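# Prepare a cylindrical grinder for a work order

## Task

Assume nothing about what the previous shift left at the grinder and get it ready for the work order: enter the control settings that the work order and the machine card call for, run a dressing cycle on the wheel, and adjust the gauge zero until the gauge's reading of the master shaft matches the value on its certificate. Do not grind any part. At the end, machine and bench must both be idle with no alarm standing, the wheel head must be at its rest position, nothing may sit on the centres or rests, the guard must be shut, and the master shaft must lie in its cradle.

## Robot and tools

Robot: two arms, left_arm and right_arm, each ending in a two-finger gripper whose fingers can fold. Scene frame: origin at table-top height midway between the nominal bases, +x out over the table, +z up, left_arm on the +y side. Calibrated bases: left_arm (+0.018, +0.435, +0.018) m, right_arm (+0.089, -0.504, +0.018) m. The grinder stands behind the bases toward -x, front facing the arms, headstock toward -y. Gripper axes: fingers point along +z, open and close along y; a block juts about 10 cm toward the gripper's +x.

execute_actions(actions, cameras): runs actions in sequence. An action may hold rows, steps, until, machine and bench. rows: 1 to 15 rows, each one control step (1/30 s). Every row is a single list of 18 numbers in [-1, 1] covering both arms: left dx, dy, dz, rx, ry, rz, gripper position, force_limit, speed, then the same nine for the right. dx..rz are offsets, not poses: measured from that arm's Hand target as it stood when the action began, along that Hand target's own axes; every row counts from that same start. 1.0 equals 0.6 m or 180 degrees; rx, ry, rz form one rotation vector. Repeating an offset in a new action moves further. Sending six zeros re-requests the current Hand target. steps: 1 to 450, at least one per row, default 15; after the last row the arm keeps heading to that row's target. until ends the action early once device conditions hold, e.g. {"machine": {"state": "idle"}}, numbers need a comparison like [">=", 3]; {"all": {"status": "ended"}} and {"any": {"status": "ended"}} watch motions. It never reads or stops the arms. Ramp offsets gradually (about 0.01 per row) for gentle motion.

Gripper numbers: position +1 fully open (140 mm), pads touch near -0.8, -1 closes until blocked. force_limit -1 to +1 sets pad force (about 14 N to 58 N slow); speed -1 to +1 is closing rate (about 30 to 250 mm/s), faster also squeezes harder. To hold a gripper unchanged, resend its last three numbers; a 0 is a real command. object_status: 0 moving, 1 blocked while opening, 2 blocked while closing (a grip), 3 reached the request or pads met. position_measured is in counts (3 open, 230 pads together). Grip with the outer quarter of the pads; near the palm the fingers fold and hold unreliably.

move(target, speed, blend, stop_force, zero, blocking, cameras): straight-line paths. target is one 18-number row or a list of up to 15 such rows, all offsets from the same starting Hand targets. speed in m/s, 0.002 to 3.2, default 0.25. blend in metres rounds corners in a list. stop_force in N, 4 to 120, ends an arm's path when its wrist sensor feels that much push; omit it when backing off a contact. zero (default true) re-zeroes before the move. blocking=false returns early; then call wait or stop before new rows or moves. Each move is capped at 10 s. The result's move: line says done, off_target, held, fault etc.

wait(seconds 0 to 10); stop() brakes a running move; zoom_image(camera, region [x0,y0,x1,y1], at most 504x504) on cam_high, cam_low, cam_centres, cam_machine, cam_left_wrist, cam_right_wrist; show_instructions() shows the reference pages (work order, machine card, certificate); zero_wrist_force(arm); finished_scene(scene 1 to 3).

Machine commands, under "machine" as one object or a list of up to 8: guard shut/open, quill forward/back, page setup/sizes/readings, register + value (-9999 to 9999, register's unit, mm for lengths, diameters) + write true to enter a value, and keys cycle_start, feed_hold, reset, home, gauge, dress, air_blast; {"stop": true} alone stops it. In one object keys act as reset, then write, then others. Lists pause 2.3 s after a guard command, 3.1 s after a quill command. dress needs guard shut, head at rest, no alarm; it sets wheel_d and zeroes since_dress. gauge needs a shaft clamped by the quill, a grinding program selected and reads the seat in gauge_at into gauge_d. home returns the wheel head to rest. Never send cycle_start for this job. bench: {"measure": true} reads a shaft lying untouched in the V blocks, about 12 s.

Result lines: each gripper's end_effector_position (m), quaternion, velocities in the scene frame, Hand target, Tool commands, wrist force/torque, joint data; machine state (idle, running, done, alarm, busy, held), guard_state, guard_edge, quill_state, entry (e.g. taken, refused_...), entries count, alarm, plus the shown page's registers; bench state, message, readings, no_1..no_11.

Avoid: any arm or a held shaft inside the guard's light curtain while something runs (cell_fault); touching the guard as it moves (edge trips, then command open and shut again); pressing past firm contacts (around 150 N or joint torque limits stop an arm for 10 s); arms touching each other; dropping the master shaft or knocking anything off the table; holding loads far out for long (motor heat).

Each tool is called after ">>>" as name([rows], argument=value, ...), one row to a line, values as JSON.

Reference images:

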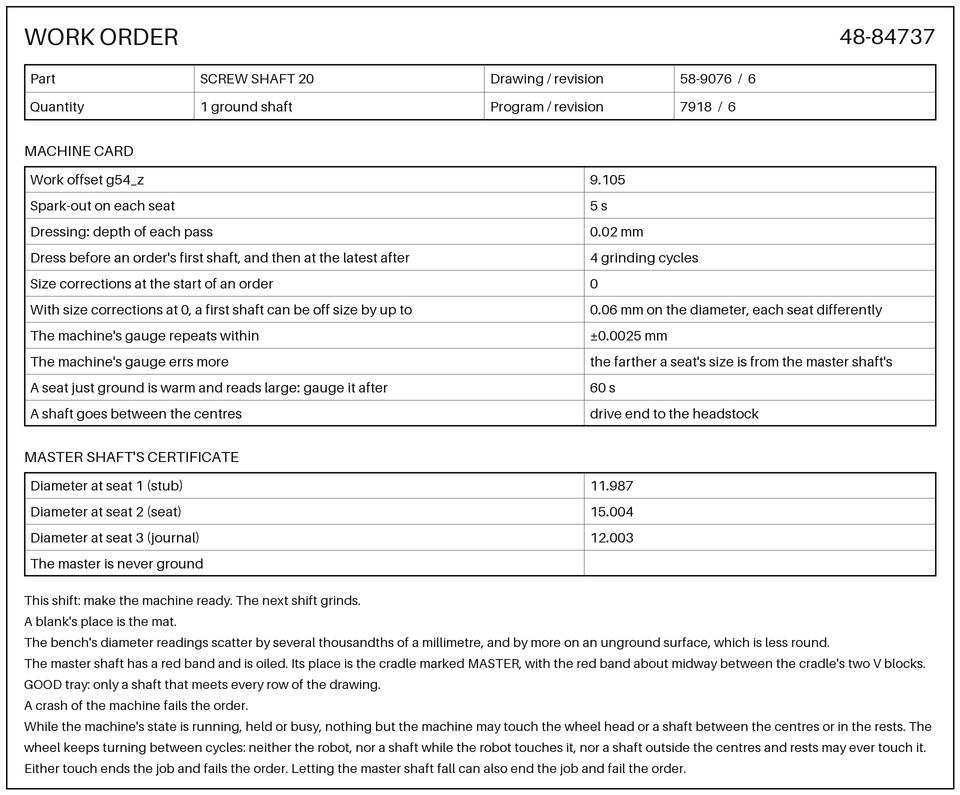

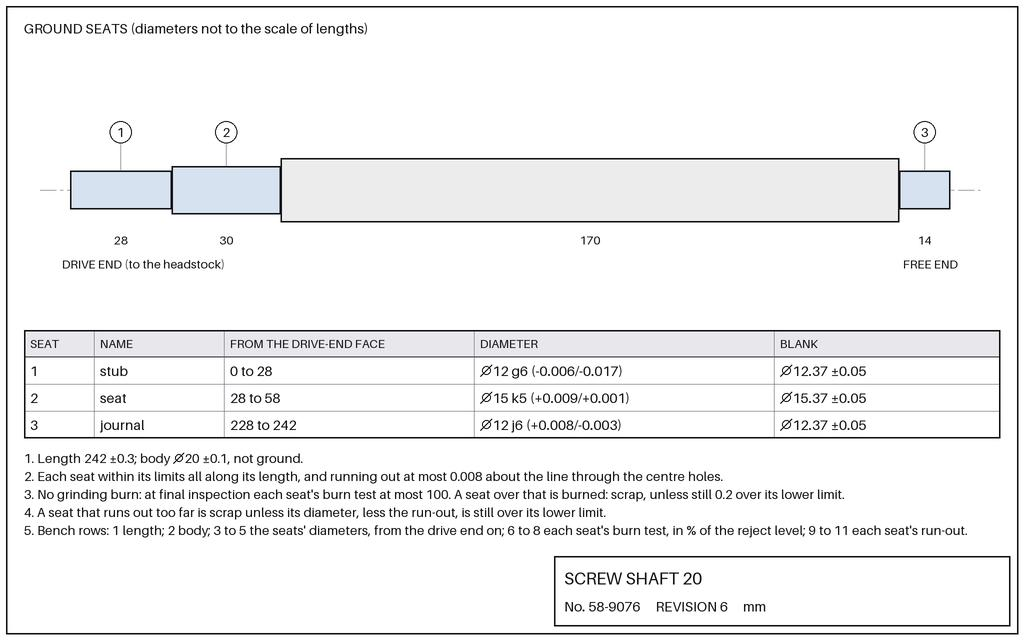

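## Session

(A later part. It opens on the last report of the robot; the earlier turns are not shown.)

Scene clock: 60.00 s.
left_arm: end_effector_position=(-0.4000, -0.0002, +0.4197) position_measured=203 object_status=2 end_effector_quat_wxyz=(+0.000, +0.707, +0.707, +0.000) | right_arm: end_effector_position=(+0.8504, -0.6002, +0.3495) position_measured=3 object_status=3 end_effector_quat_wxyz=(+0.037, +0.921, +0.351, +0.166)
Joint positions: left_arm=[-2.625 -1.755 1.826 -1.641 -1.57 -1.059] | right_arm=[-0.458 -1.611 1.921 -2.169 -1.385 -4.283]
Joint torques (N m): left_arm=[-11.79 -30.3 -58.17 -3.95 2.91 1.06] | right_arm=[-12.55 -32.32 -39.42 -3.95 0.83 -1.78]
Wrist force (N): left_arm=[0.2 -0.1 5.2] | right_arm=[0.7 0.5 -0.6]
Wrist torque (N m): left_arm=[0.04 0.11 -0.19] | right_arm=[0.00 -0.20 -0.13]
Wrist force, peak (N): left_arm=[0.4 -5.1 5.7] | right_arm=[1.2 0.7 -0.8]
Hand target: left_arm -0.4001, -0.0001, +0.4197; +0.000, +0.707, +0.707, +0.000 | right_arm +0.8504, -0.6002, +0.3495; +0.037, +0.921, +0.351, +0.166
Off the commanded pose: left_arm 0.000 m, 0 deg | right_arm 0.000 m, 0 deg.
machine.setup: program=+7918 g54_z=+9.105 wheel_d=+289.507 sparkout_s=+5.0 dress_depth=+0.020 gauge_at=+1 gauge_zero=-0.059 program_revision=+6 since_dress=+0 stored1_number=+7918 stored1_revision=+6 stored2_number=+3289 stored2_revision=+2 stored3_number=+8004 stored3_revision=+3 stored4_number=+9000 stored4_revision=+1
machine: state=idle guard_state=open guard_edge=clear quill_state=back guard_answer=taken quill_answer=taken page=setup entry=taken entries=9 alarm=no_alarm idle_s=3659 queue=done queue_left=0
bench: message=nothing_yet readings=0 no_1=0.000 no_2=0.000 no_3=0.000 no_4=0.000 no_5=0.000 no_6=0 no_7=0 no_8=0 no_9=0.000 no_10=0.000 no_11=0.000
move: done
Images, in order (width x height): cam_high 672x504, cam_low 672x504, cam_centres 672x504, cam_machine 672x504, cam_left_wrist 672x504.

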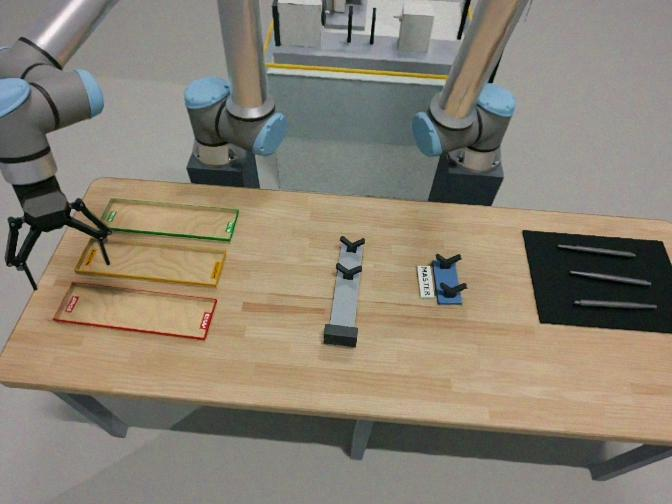

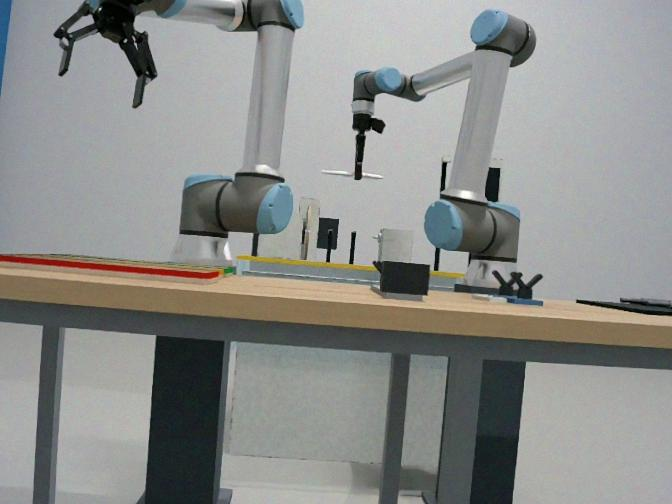

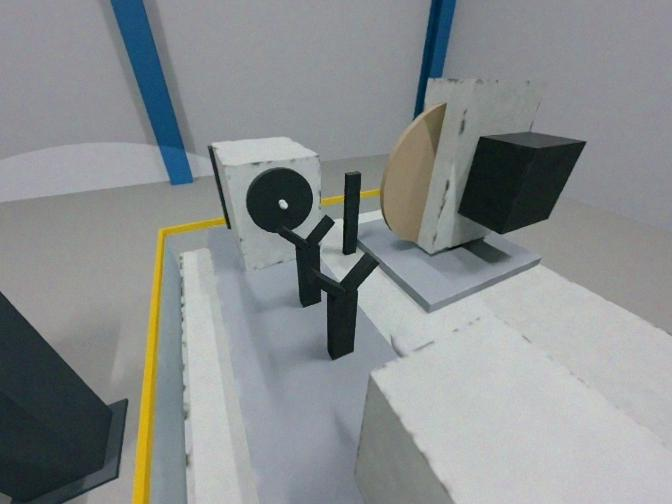

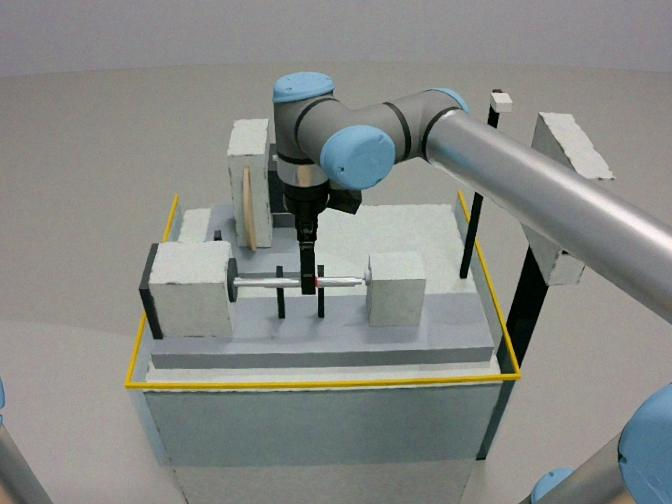

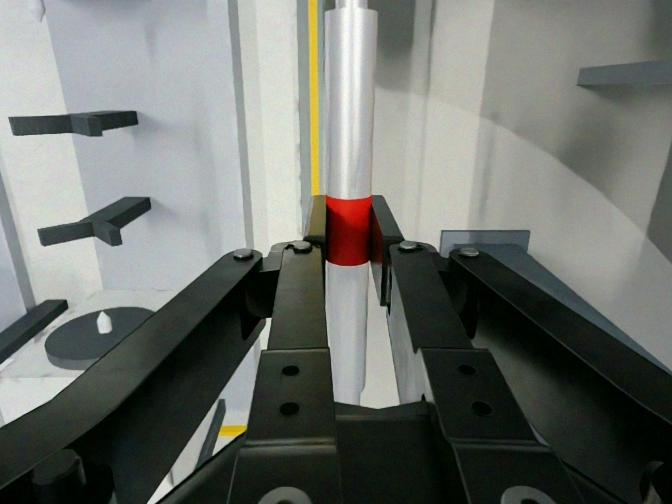

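>>> move(target=[0,-0.25,0,0,0,0,-1,0.3,-1,0,0,0,0,0,0,1,1,1], speed=0.2, cameras=["cam_centres","cam_machine","cam_left_wrist","cam_high","cam_low"])

Scene clock: 63.60 s.
left_arm: end_effector_position=(-0.5501, -0.0001, +0.4196) position_measured=203 object_status=2 end_effector_quat_wxyz=(+0.000, +0.707, +0.707, +0.000) | right_arm: end_effector_position=(+0.8504, -0.6002, +0.3495) position_measured=3 object_status=3 end_effector_quat_wxyz=(+0.037, +0.921, +0.351, +0.166)
Joint positions: left_arm=[-2.73 -1.563 1.653 -1.66 -1.57 -1.164] | right_arm=[-0.458 -1.611 1.921 -2.169 -1.385 -4.283]
Joint torques (N m): left_arm=[2.47 -48.51 -60.49 -3.68 2.07 2.85] | right_arm=[-13.04 -32.87 -39.58 -4.3 0.61 -1.72]
Wrist force (N): left_arm=[0.4 0.0 5.4] | right_arm=[0.5 0.9 -0.6]
Wrist torque (N m): left_arm=[0.09 0.04 -0.18] | right_arm=[0.08 -0.16 -0.13]
Wrist force, peak (N): left_arm=[0.7 -4.7 5.5] | right_arm=[0.8 1.2 -0.8]
Hand target: left_arm -0.5501, -0.0002, +0.4196; +0.000, +0.707, +0.707, +0.000 | right_arm +0.8504, -0.6002, +0.3495; +0.037, +0.921, +0.351, +0.166
Off the commanded pose: left_arm 0.000 m, 0 deg | right_arm 0.000 m, 0 deg.
machine.setup: program=+7918 g54_z=+9.105 wheel_d=+289.507 sparkout_s=+5.0 dress_depth=+0.020 gauge_at=+1 gauge_zero=-0.059 program_revision=+6 since_dress=+0 stored1_number=+7918 stored1_revision=+6 stored2_number=+3289 stored2_revision=+2 stored3_number=+8004 stored3_revision=+3 stored4_number=+9000 stored4_revision=+1
machine: state=idle guard_state=open guard_edge=clear quill_state=back guard_answer=taken quill_answer=taken page=setup entry=taken entries=9 alarm=no_alarm idle_s=3663 queue=done queue_left=0
bench: message=nothing_yet readings=0 no_1=0.000 no_2=0.000 no_3=0.000 no_4=0.000 no_5=0.000 no_6=0 no_7=0 no_8=0 no_9=0.000 no_10=0.000 no_11=0.000
move: done
Images, in order (width x height): cam_high 672x504, cam_low 672x504, cam_centres 672x504, cam_machine 672x504, cam_left_wrist 672x504.

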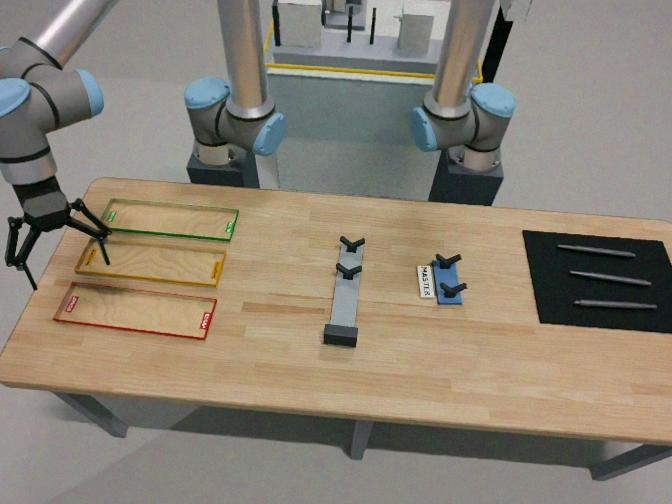

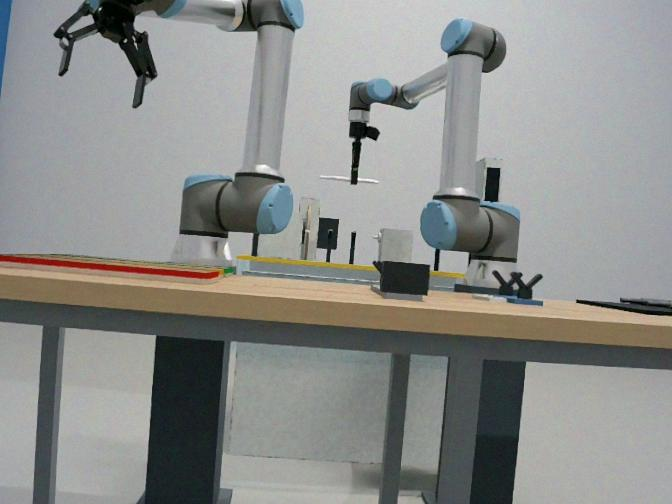

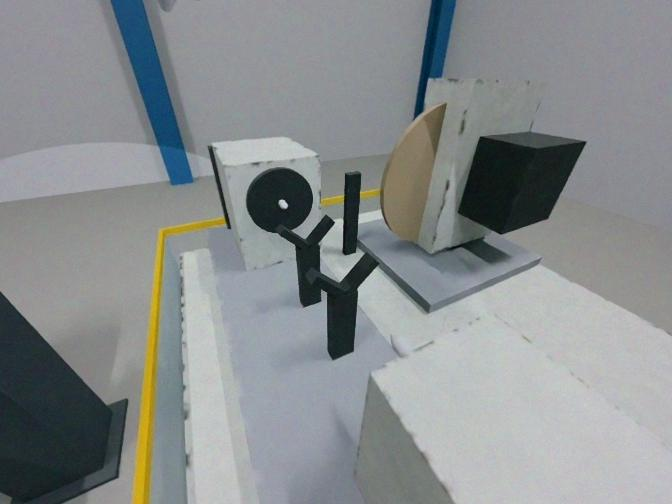

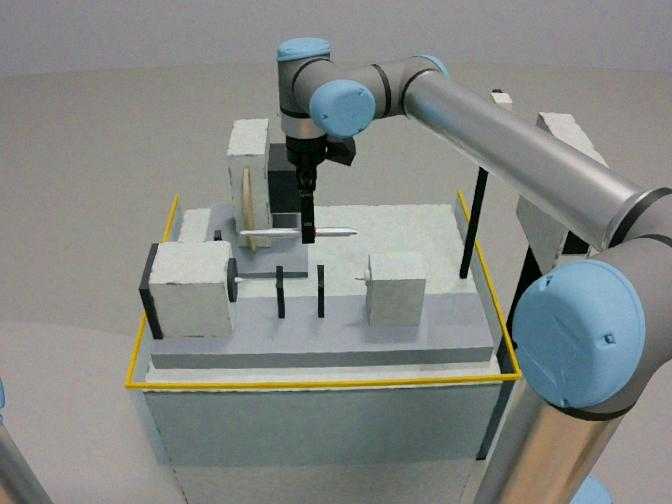

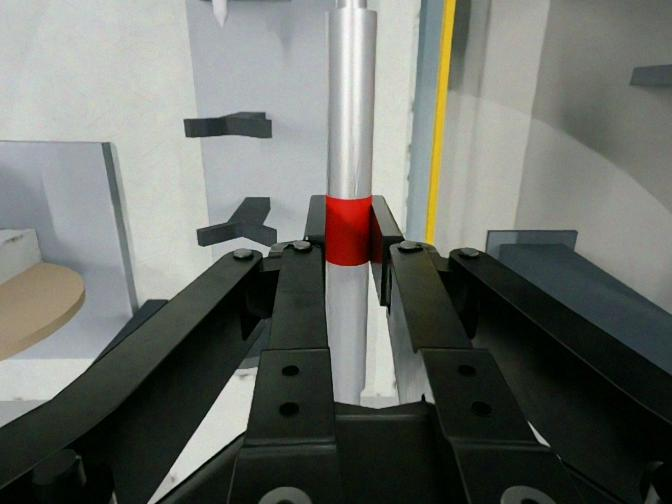

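>>> move(target=[0,-0.183,0,0,0,0,-1,0.3,-1,0,0,0,0,0,0,1,1,1], speed=0.2, cameras=["cam_centres","cam_machine","cam_left_wrist","cam_high","cam_low"])

Scene clock: 65.10 s.
left_arm: end_effector_position=(-0.6598, -0.0001, +0.4195) position_measured=203 object_status=2 end_effector_quat_wxyz=(+0.000, +0.707, +0.707, +0.000) | right_arm: end_effector_position=(+0.8504, -0.6002, +0.3495) position_measured=3 object_status=3 end_effector_quat_wxyz=(+0.037, +0.921, +0.351, +0.166)
Joint positions: left_arm=[-2.785 -1.413 1.489 -1.646 -1.57 -1.219] | right_arm=[-0.458 -1.611 1.921 -2.169 -1.385 -4.283]
Joint torques (N m): left_arm=[7.6 -59.82 -62.97 -7.11 -2.65 3] | right_arm=[-13.41 -32.56 -39.5 -4.61 0.64 -1.74]
Wrist force (N): left_arm=[0.5 -0.1 5.0] | right_arm=[0.9 0.5 -0.7]
Wrist torque (N m): left_arm=[0.01 0.04 -0.15] | right_arm=[-0.01 -0.24 -0.12]
Wrist force, peak (N): left_arm=[1.0 -4.7 5.5] | right_arm=[0.5 0.9 -1.1]
Hand target: left_arm -0.6599, -0.0002, +0.4195; +0.000, +0.707, +0.707, +0.000 | right_arm +0.8504, -0.6002, +0.3495; +0.037, +0.921, +0.351, +0.166
Off the commanded pose: left_arm 0.000 m, 0 deg | right_arm 0.000 m, 0 deg.
machine.setup: program=+7918 g54_z=+9.105 wheel_d=+289.507 sparkout_s=+5.0 dress_depth=+0.020 gauge_at=+1 gauge_zero=-0.059 program_revision=+6 since_dress=+0 stored1_number=+7918 stored1_revision=+6 stored2_number=+3289 stored2_revision=+2 stored3_number=+8004 stored3_revision=+3 stored4_number=+9000 stored4_revision=+1
machine: state=idle guard_state=open guard_edge=clear quill_state=back guard_answer=taken quill_answer=taken page=setup entry=taken entries=9 alarm=no_alarm idle_s=3664 queue=done queue_left=0
bench: message=nothing_yet readings=0 no_1=0.000 no_2=0.000 no_3=0.000 no_4=0.000 no_5=0.000 no_6=0 no_7=0 no_8=0 no_9=0.000 no_10=0.000 no_11=0.000
move: done
Images, in order (width x height): cam_high 672x504, cam_low 672x504, cam_centres 672x504, cam_machine 672x504, cam_left_wrist 672x504.

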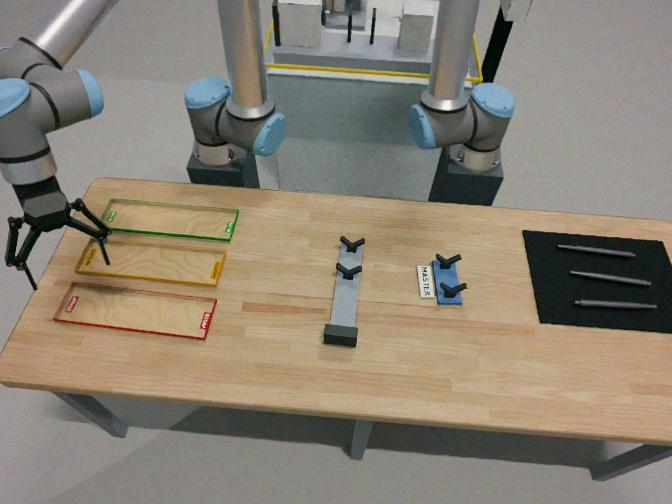

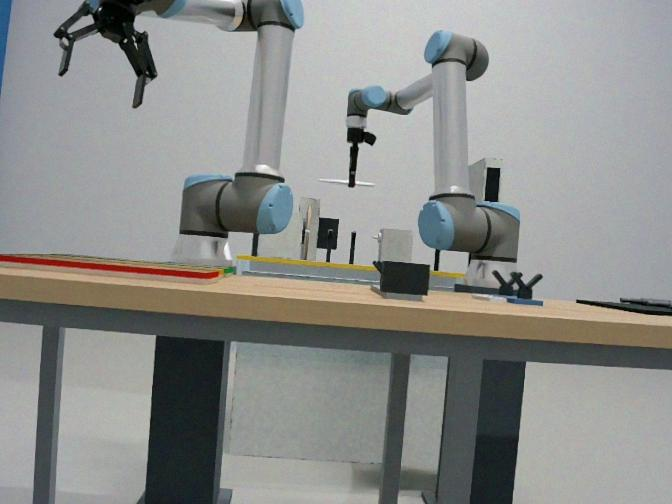

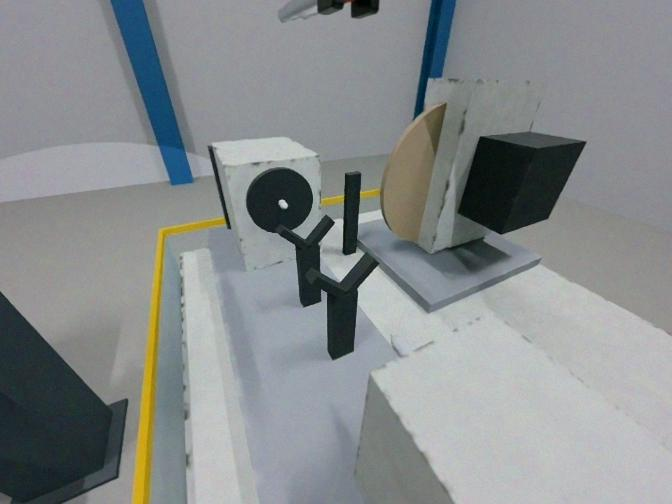

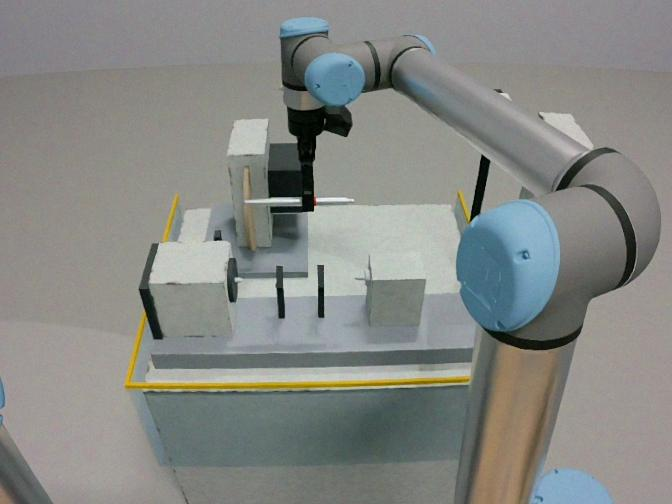

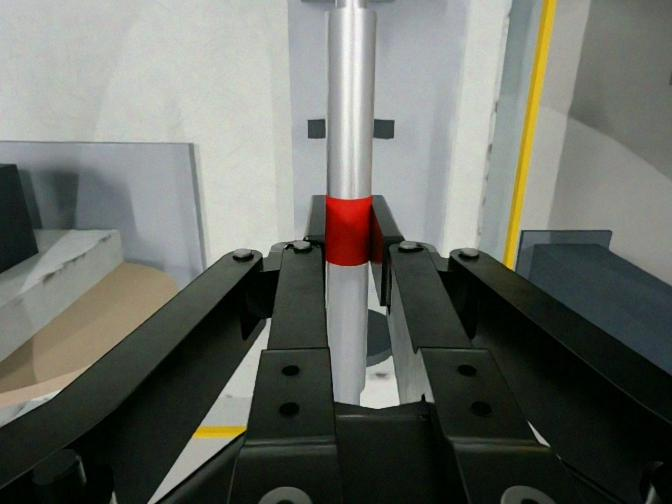

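>>> zoom_image(camera="cam_machine", region=[220, 190, 380, 310])

>>> zoom_image(camera="cam_left_wrist", region=[280, 80, 430, 420])

>>> zoom_image(camera="cam_centres", region=[200, 140, 440, 380])

Scaled by 3.150.

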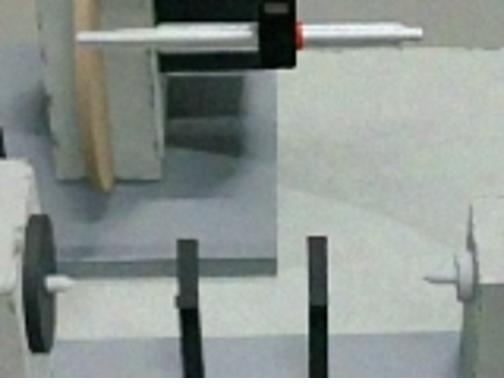

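Scaled by 1.482.

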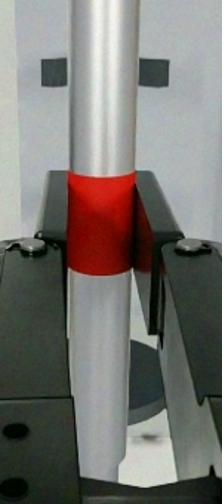

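Scaled by 2.100.

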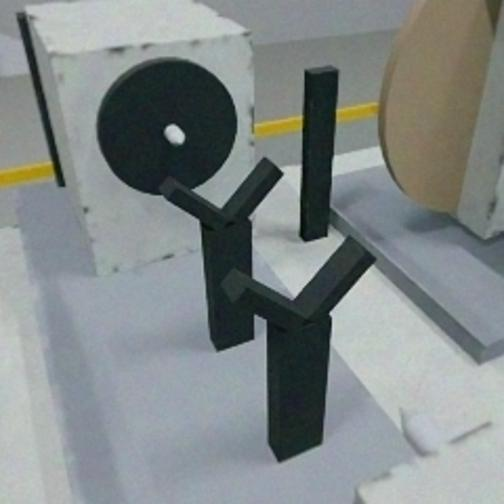

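>>> move(target=[-0.03,0,0.25,0,0,0,-1,0.3,-1,0,0,0,0,0,0,1,1,1], speed=0.15, cameras=["cam_centres","cam_machine","cam_left_wrist","cam_low"])

>>> zoom_image(camera="cam_machine", region=[220, 190, 380, 310])

>>> zoom_image(camera="cam_centres", region=[200, 20, 540, 380])

>>> zoom_image(camera="cam_left_wrist", region=[250, 0, 450, 400])

Scene clock: 68.83 s.
left_arm: end_effector_position=(-0.6598, -0.0183, +0.2696) position_measured=203 object_status=2 end_effector_quat_wxyz=(+0.000, +0.707, +0.707, +0.000) | right_arm: end_effector_position=(+0.8504, -0.6002, +0.3495) position_measured=3 object_status=3 end_effector_quat_wxyz=(+0.037, +0.921, +0.351, +0.166)
Joint positions: left_arm=[-2.764 -1.347 1.678 -1.901 -1.57 -1.197] | right_arm=[-0.458 -1.611 1.921 -2.169 -1.385 -4.283]
Joint torques (N m): left_arm=[-10.92 -69.5 -52.28 -5.29 -0.79 -2.4] | right_arm=[-12.23 -31.64 -39.87 -4.69 0.69 -1.71]
Wrist force (N): left_arm=[0.8 0.1 5.4] | right_arm=[0.5 0.6 -0.4]
Wrist torque (N m): left_arm=[0.06 -0.05 -0.23] | right_arm=[0.01 -0.17 -0.12]
Wrist force, peak (N): left_arm=[0.2 0.2 9.2] | right_arm=[0.7 0.5 -1.3]
Hand target: left_arm -0.6598, -0.0182, +0.2695; +0.000, +0.707, +0.707, +0.000 | right_arm +0.8504, -0.6002, +0.3495; +0.037, +0.921, +0.351, +0.166
Off the commanded pose: left_arm 0.000 m, 0 deg | right_arm 0.000 m, 0 deg.
machine.setup: program=+7918 g54_z=+9.105 wheel_d=+289.507 sparkout_s=+5.0 dress_depth=+0.020 gauge_at=+1 gauge_zero=-0.059 program_revision=+6 since_dress=+0 stored1_number=+7918 stored1_revision=+6 stored2_number=+3289 stored2_revision=+2 stored3_number=+8004 stored3_revision=+3 stored4_number=+9000 stored4_revision=+1
machine: state=idle guard_state=open guard_edge=clear quill_state=back guard_answer=taken quill_answer=taken page=setup entry=taken entries=9 alarm=no_alarm idle_s=3668 queue=done queue_left=0
bench: message=nothing_yet readings=0 no_1=0.000 no_2=0.000 no_3=0.000 no_4=0.000 no_5=0.000 no_6=0 no_7=0 no_8=0 no_9=0.000 no_10=0.000 no_11=0.000
move: done
Images, in order (width x height): cam_low 672x504, cam_centres 672x504, cam_machine 672x504, cam_left_wrist 672x504.

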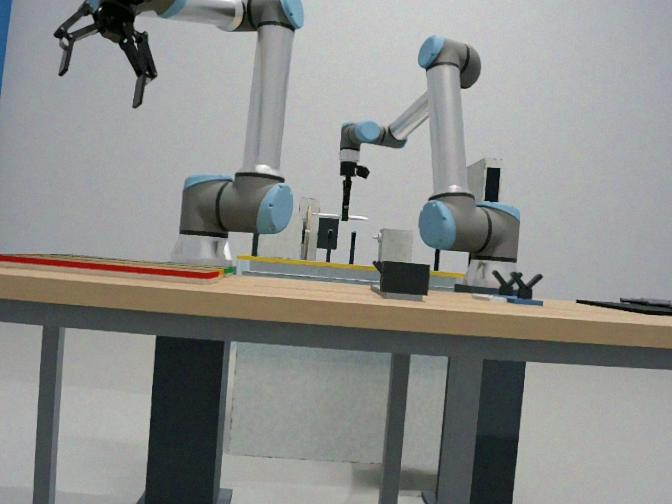

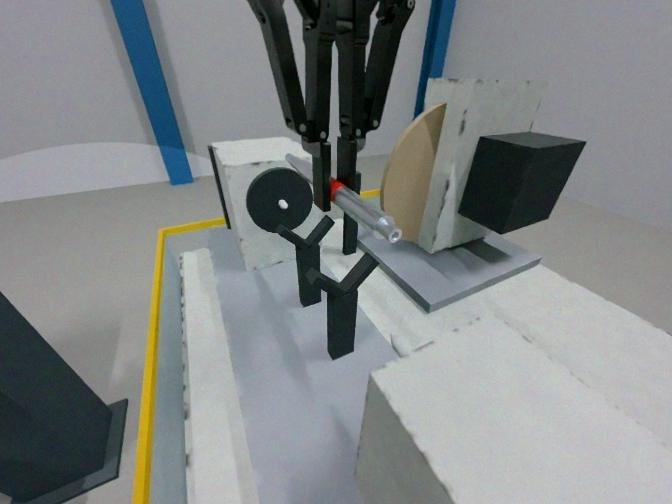

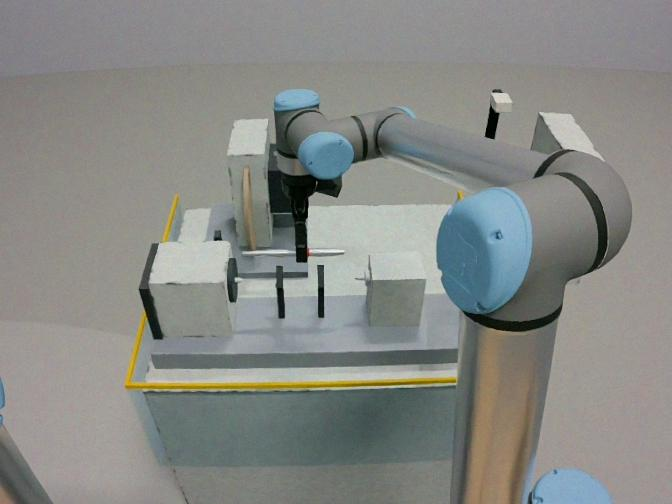

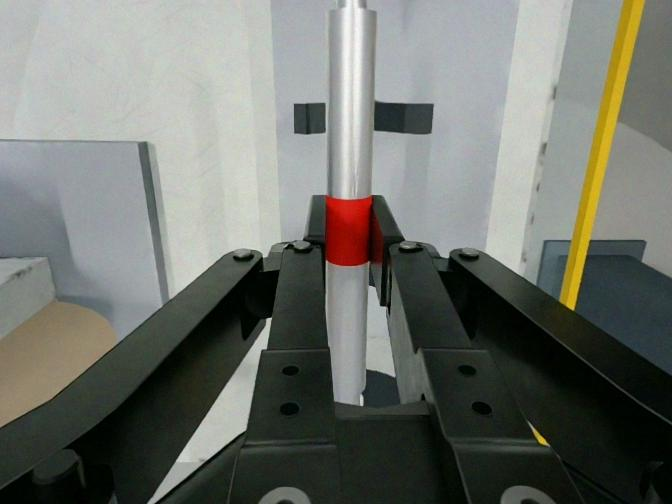

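Scaled by 3.150.

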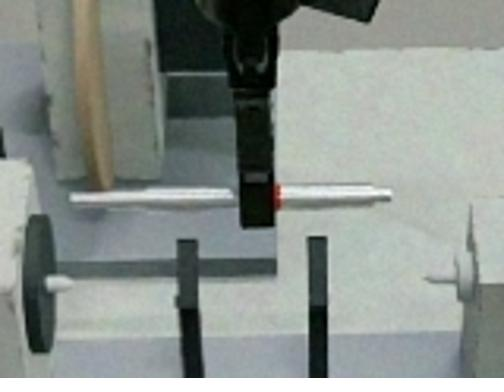

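Scaled by 1.400.

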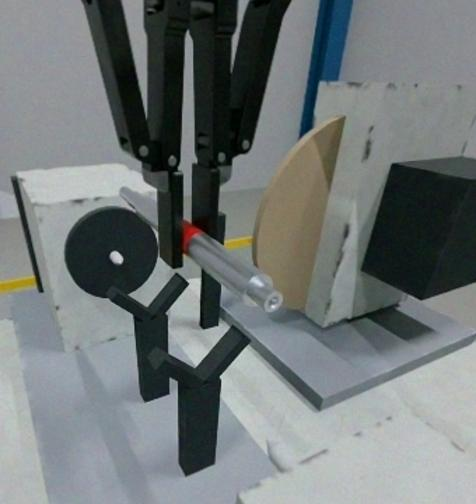

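Scaled by 1.260.

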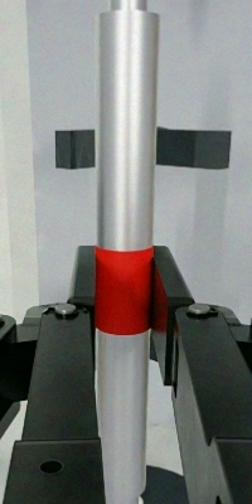

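>>> move(target=[0.0105,0.0075,0.09,0,0,0,-1,0.3,-1,0,0,0,0,0,0,1,1,1], speed=0.1, cameras=["cam_centres","cam_machine","cam_left_wrist","cam_low"])

>>> zoom_image(camera="cam_machine", region=[220, 190, 380, 310])

>>> zoom_image(camera="cam_centres", region=[200, 140, 440, 380])

>>> zoom_image(camera="cam_left_wrist", region=[250, 0, 450, 400])

Scene clock: 71.20 s.
left_arm: end_effector_position=(-0.6553, -0.0119, +0.2155) position_measured=203 object_status=2 end_effector_quat_wxyz=(+0.000, +0.707, +0.707, +0.000) | right_arm: end_effector_position=(+0.8504, -0.6002, +0.3495) position_measured=3 object_status=3 end_effector_quat_wxyz=(+0.037, +0.921, +0.351, +0.166)
Joint positions: left_arm=[-2.769 -1.325 1.752 -1.997 -1.57 -1.203] | right_arm=[-0.458 -1.611 1.921 -2.169 -1.385 -4.283]
Joint torques (N m): left_arm=[0.76 -79.67 -57.41 -2.86 3.6 -0.67] | right_arm=[-12.53 -31.71 -39.33 -5.04 0.67 -1.81]
Wrist force (N): left_arm=[0.3 0.2 4.8] | right_arm=[0.6 0.6 -0.7]
Wrist torque (N m): left_arm=[0.08 0.08 -0.07] | right_arm=[0.02 -0.19 -0.13]
Wrist force, peak (N): left_arm=[1.0 0.5 8.0] | right_arm=[1.1 0.7 -0.7]
Hand target: left_arm -0.6553, -0.0119, +0.2155; +0.000, +0.707, +0.707, +0.000 | right_arm +0.8504, -0.6002, +0.3495; +0.037, +0.921, +0.351, +0.166
Off the commanded pose: left_arm 0.000 m, 0 deg | right_arm 0.000 m, 0 deg.
machine.setup: program=+7918 g54_z=+9.105 wheel_d=+289.507 sparkout_s=+5.0 dress_depth=+0.020 gauge_at=+1 gauge_zero=-0.059 program_revision=+6 since_dress=+0 stored1_number=+7918 stored1_revision=+6 stored2_number=+3289 stored2_revision=+2 stored3_number=+8004 stored3_revision=+3 stored4_number=+9000 stored4_revision=+1
machine: state=idle guard_state=open guard_edge=clear quill_state=back guard_answer=taken quill_answer=taken page=setup entry=taken entries=9 alarm=no_alarm idle_s=3670 queue=done queue_left=0
bench: message=nothing_yet readings=0 no_1=0.000 no_2=0.000 no_3=0.000 no_4=0.000 no_5=0.000 no_6=0 no_7=0 no_8=0 no_9=0.000 no_10=0.000 no_11=0.000
move: done
Images, in order (width x height): cam_low 672x504, cam_centres 672x504, cam_machine 672x504, cam_left_wrist 672x504.

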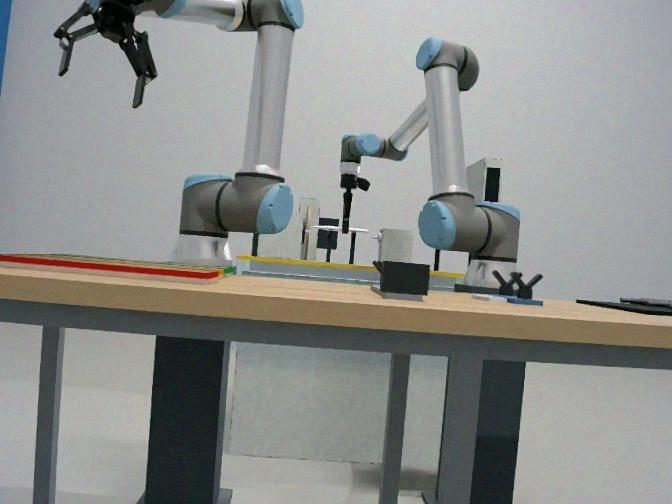

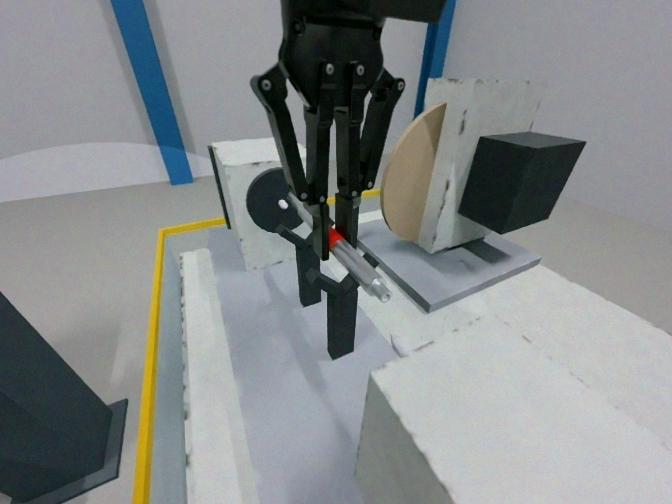

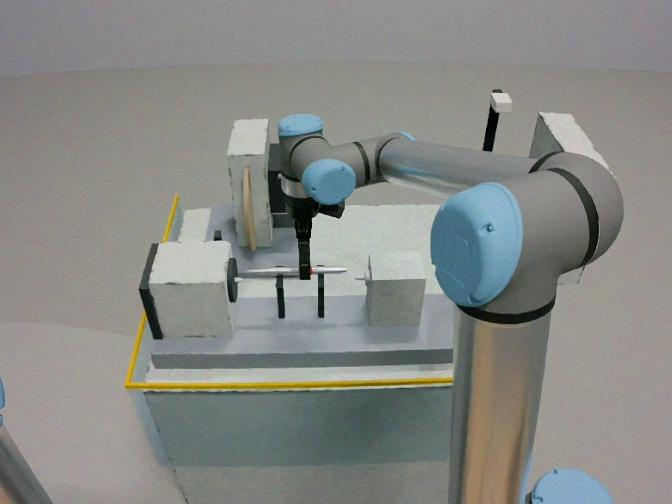

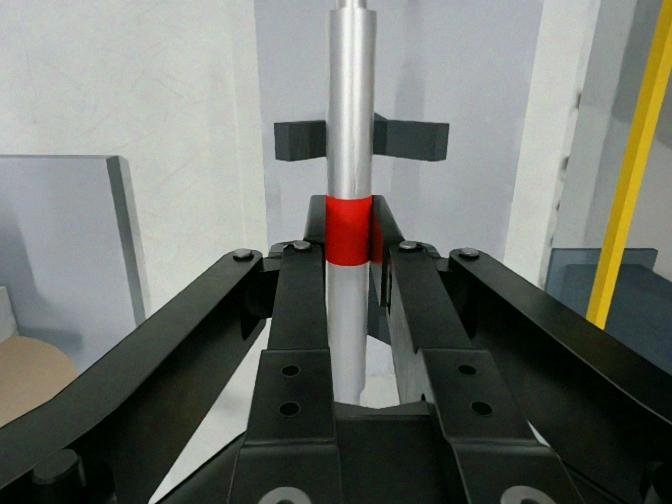

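Scaled by 3.150.

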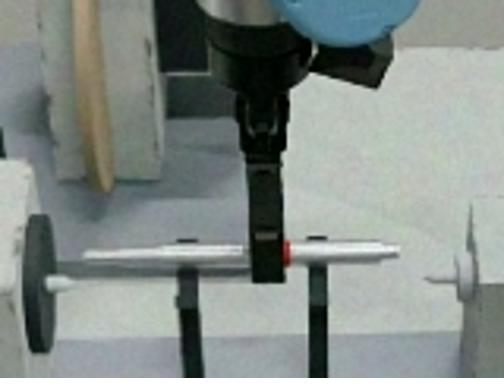

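Scaled by 2.100.

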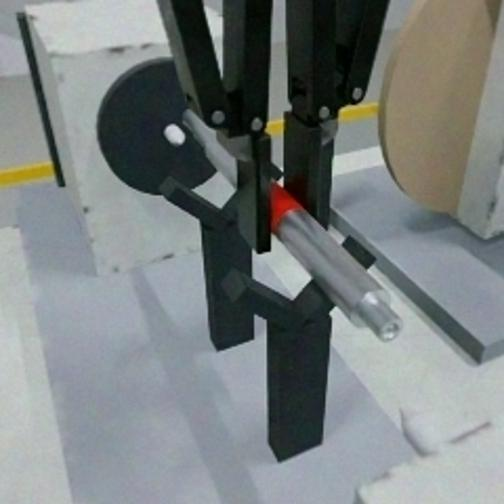

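Scaled by 1.260.

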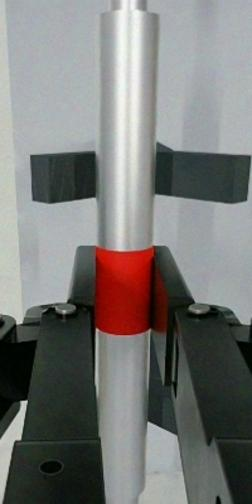

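>>> move(target=[0,0.0053,0.0333,0,0,0,-1,0.3,-1,0,0,0,0,0,0,1,1,1], speed=0.06, cameras=["cam_centres","cam_machine","cam_left_wrist"])

>>> zoom_image(camera="cam_machine", region=[220, 190, 380, 310])

>>> zoom_image(camera="cam_centres", region=[240, 160, 420, 380])

>>> zoom_image(camera="cam_left_wrist", region=[250, 0, 450, 400])

Scene clock: 72.50 s.
left_arm: end_effector_position=(-0.6520, -0.0119, +0.1954) position_measured=203 object_status=2 end_effector_quat_wxyz=(+0.000, +0.707, +0.707, +0.000) | right_arm: end_effector_position=(+0.8504, -0.6002, +0.3495) position_measured=3 object_status=3 end_effector_quat_wxyz=(+0.037, +0.921, +0.351, +0.166)
Joint positions: left_arm=[-2.768 -1.315 1.778 -2.033 -1.57 -1.201] | right_arm=[-0.458 -1.611 1.921 -2.169 -1.385 -4.283]
Joint torques (N m): left_arm=[8.99 -82.63 -57.38 -3.03 3.24 2.31] | right_arm=[-13.69 -31.53 -40.06 -5.17 0.48 -1.49]
Wrist force (N): left_arm=[0.2 0.0 4.5] | right_arm=[1.0 0.6 -0.6]
Wrist torque (N m): left_arm=[0.00 0.08 -0.20] | right_arm=[0.02 -0.27 -0.12]
Wrist force, peak (N): left_arm=[0.4 1.0 6.0] | right_arm=[0.9 0.8 -0.9]
Hand target: left_arm -0.6521, -0.0119, +0.1956; +0.000, +0.707, +0.707, +0.000 | right_arm +0.8504, -0.6002, +0.3495; +0.037, +0.921, +0.351, +0.166
Off the commanded pose: left_arm 0.000 m, 0 deg | right_arm 0.000 m, 0 deg.
machine.setup: program=+7918 g54_z=+9.105 wheel_d=+289.507 sparkout_s=+5.0 dress_depth=+0.020 gauge_at=+1 gauge_zero=-0.059 program_revision=+6 since_dress=+0 stored1_number=+7918 stored1_revision=+6 stored2_number=+3289 stored2_revision=+2 stored3_number=+8004 stored3_revision=+3 stored4_number=+9000 stored4_revision=+1
machine: state=idle guard_state=open guard_edge=clear quill_state=back guard_answer=taken quill_answer=taken page=setup entry=taken entries=9 alarm=no_alarm idle_s=3672 queue=done queue_left=0
bench: message=nothing_yet readings=0 no_1=0.000 no_2=0.000 no_3=0.000 no_4=0.000 no_5=0.000 no_6=0 no_7=0 no_8=0 no_9=0.000 no_10=0.000 no_11=0.000
move: done
Images, in order (width x height): cam_centres 672x504, cam_machine 672x504, cam_left_wrist 672x504.

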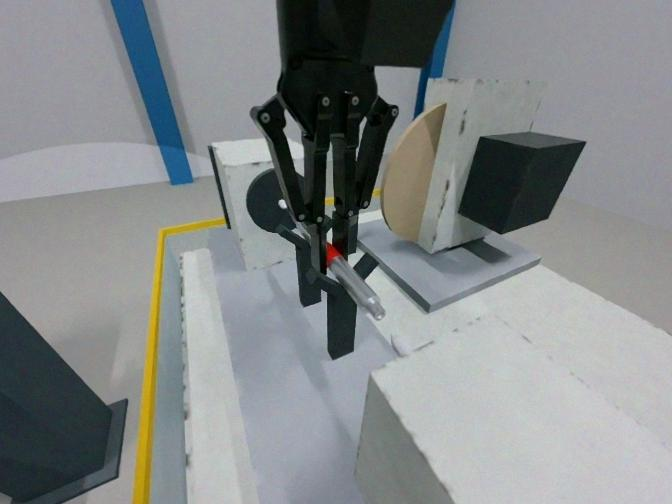

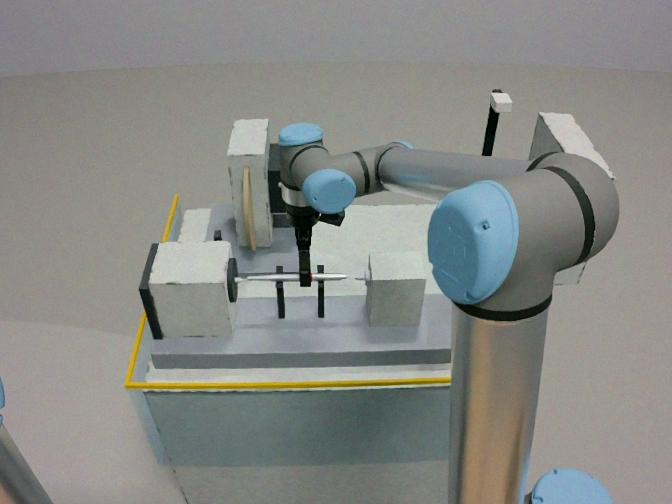

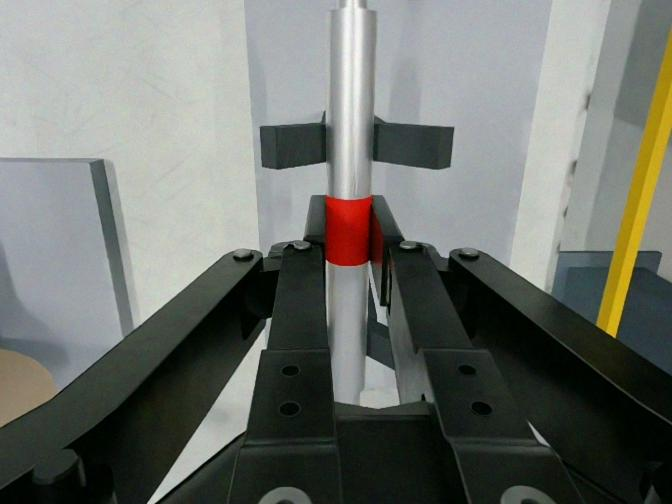

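Scaled by 3.150.

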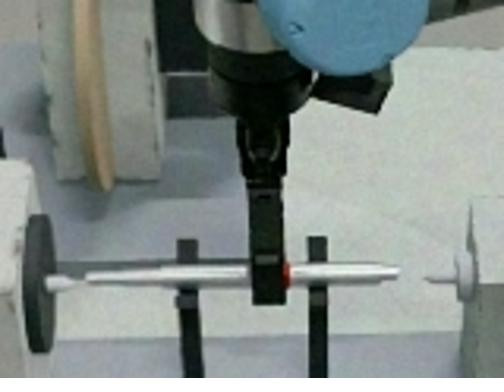

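Scaled by 2.291.

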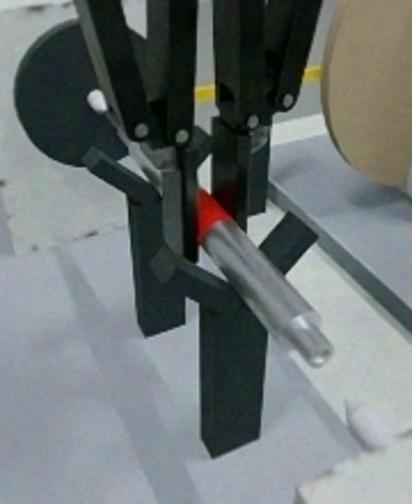

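Scaled by 1.260.

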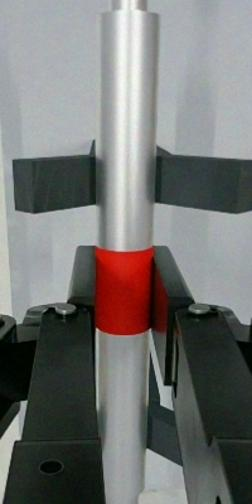

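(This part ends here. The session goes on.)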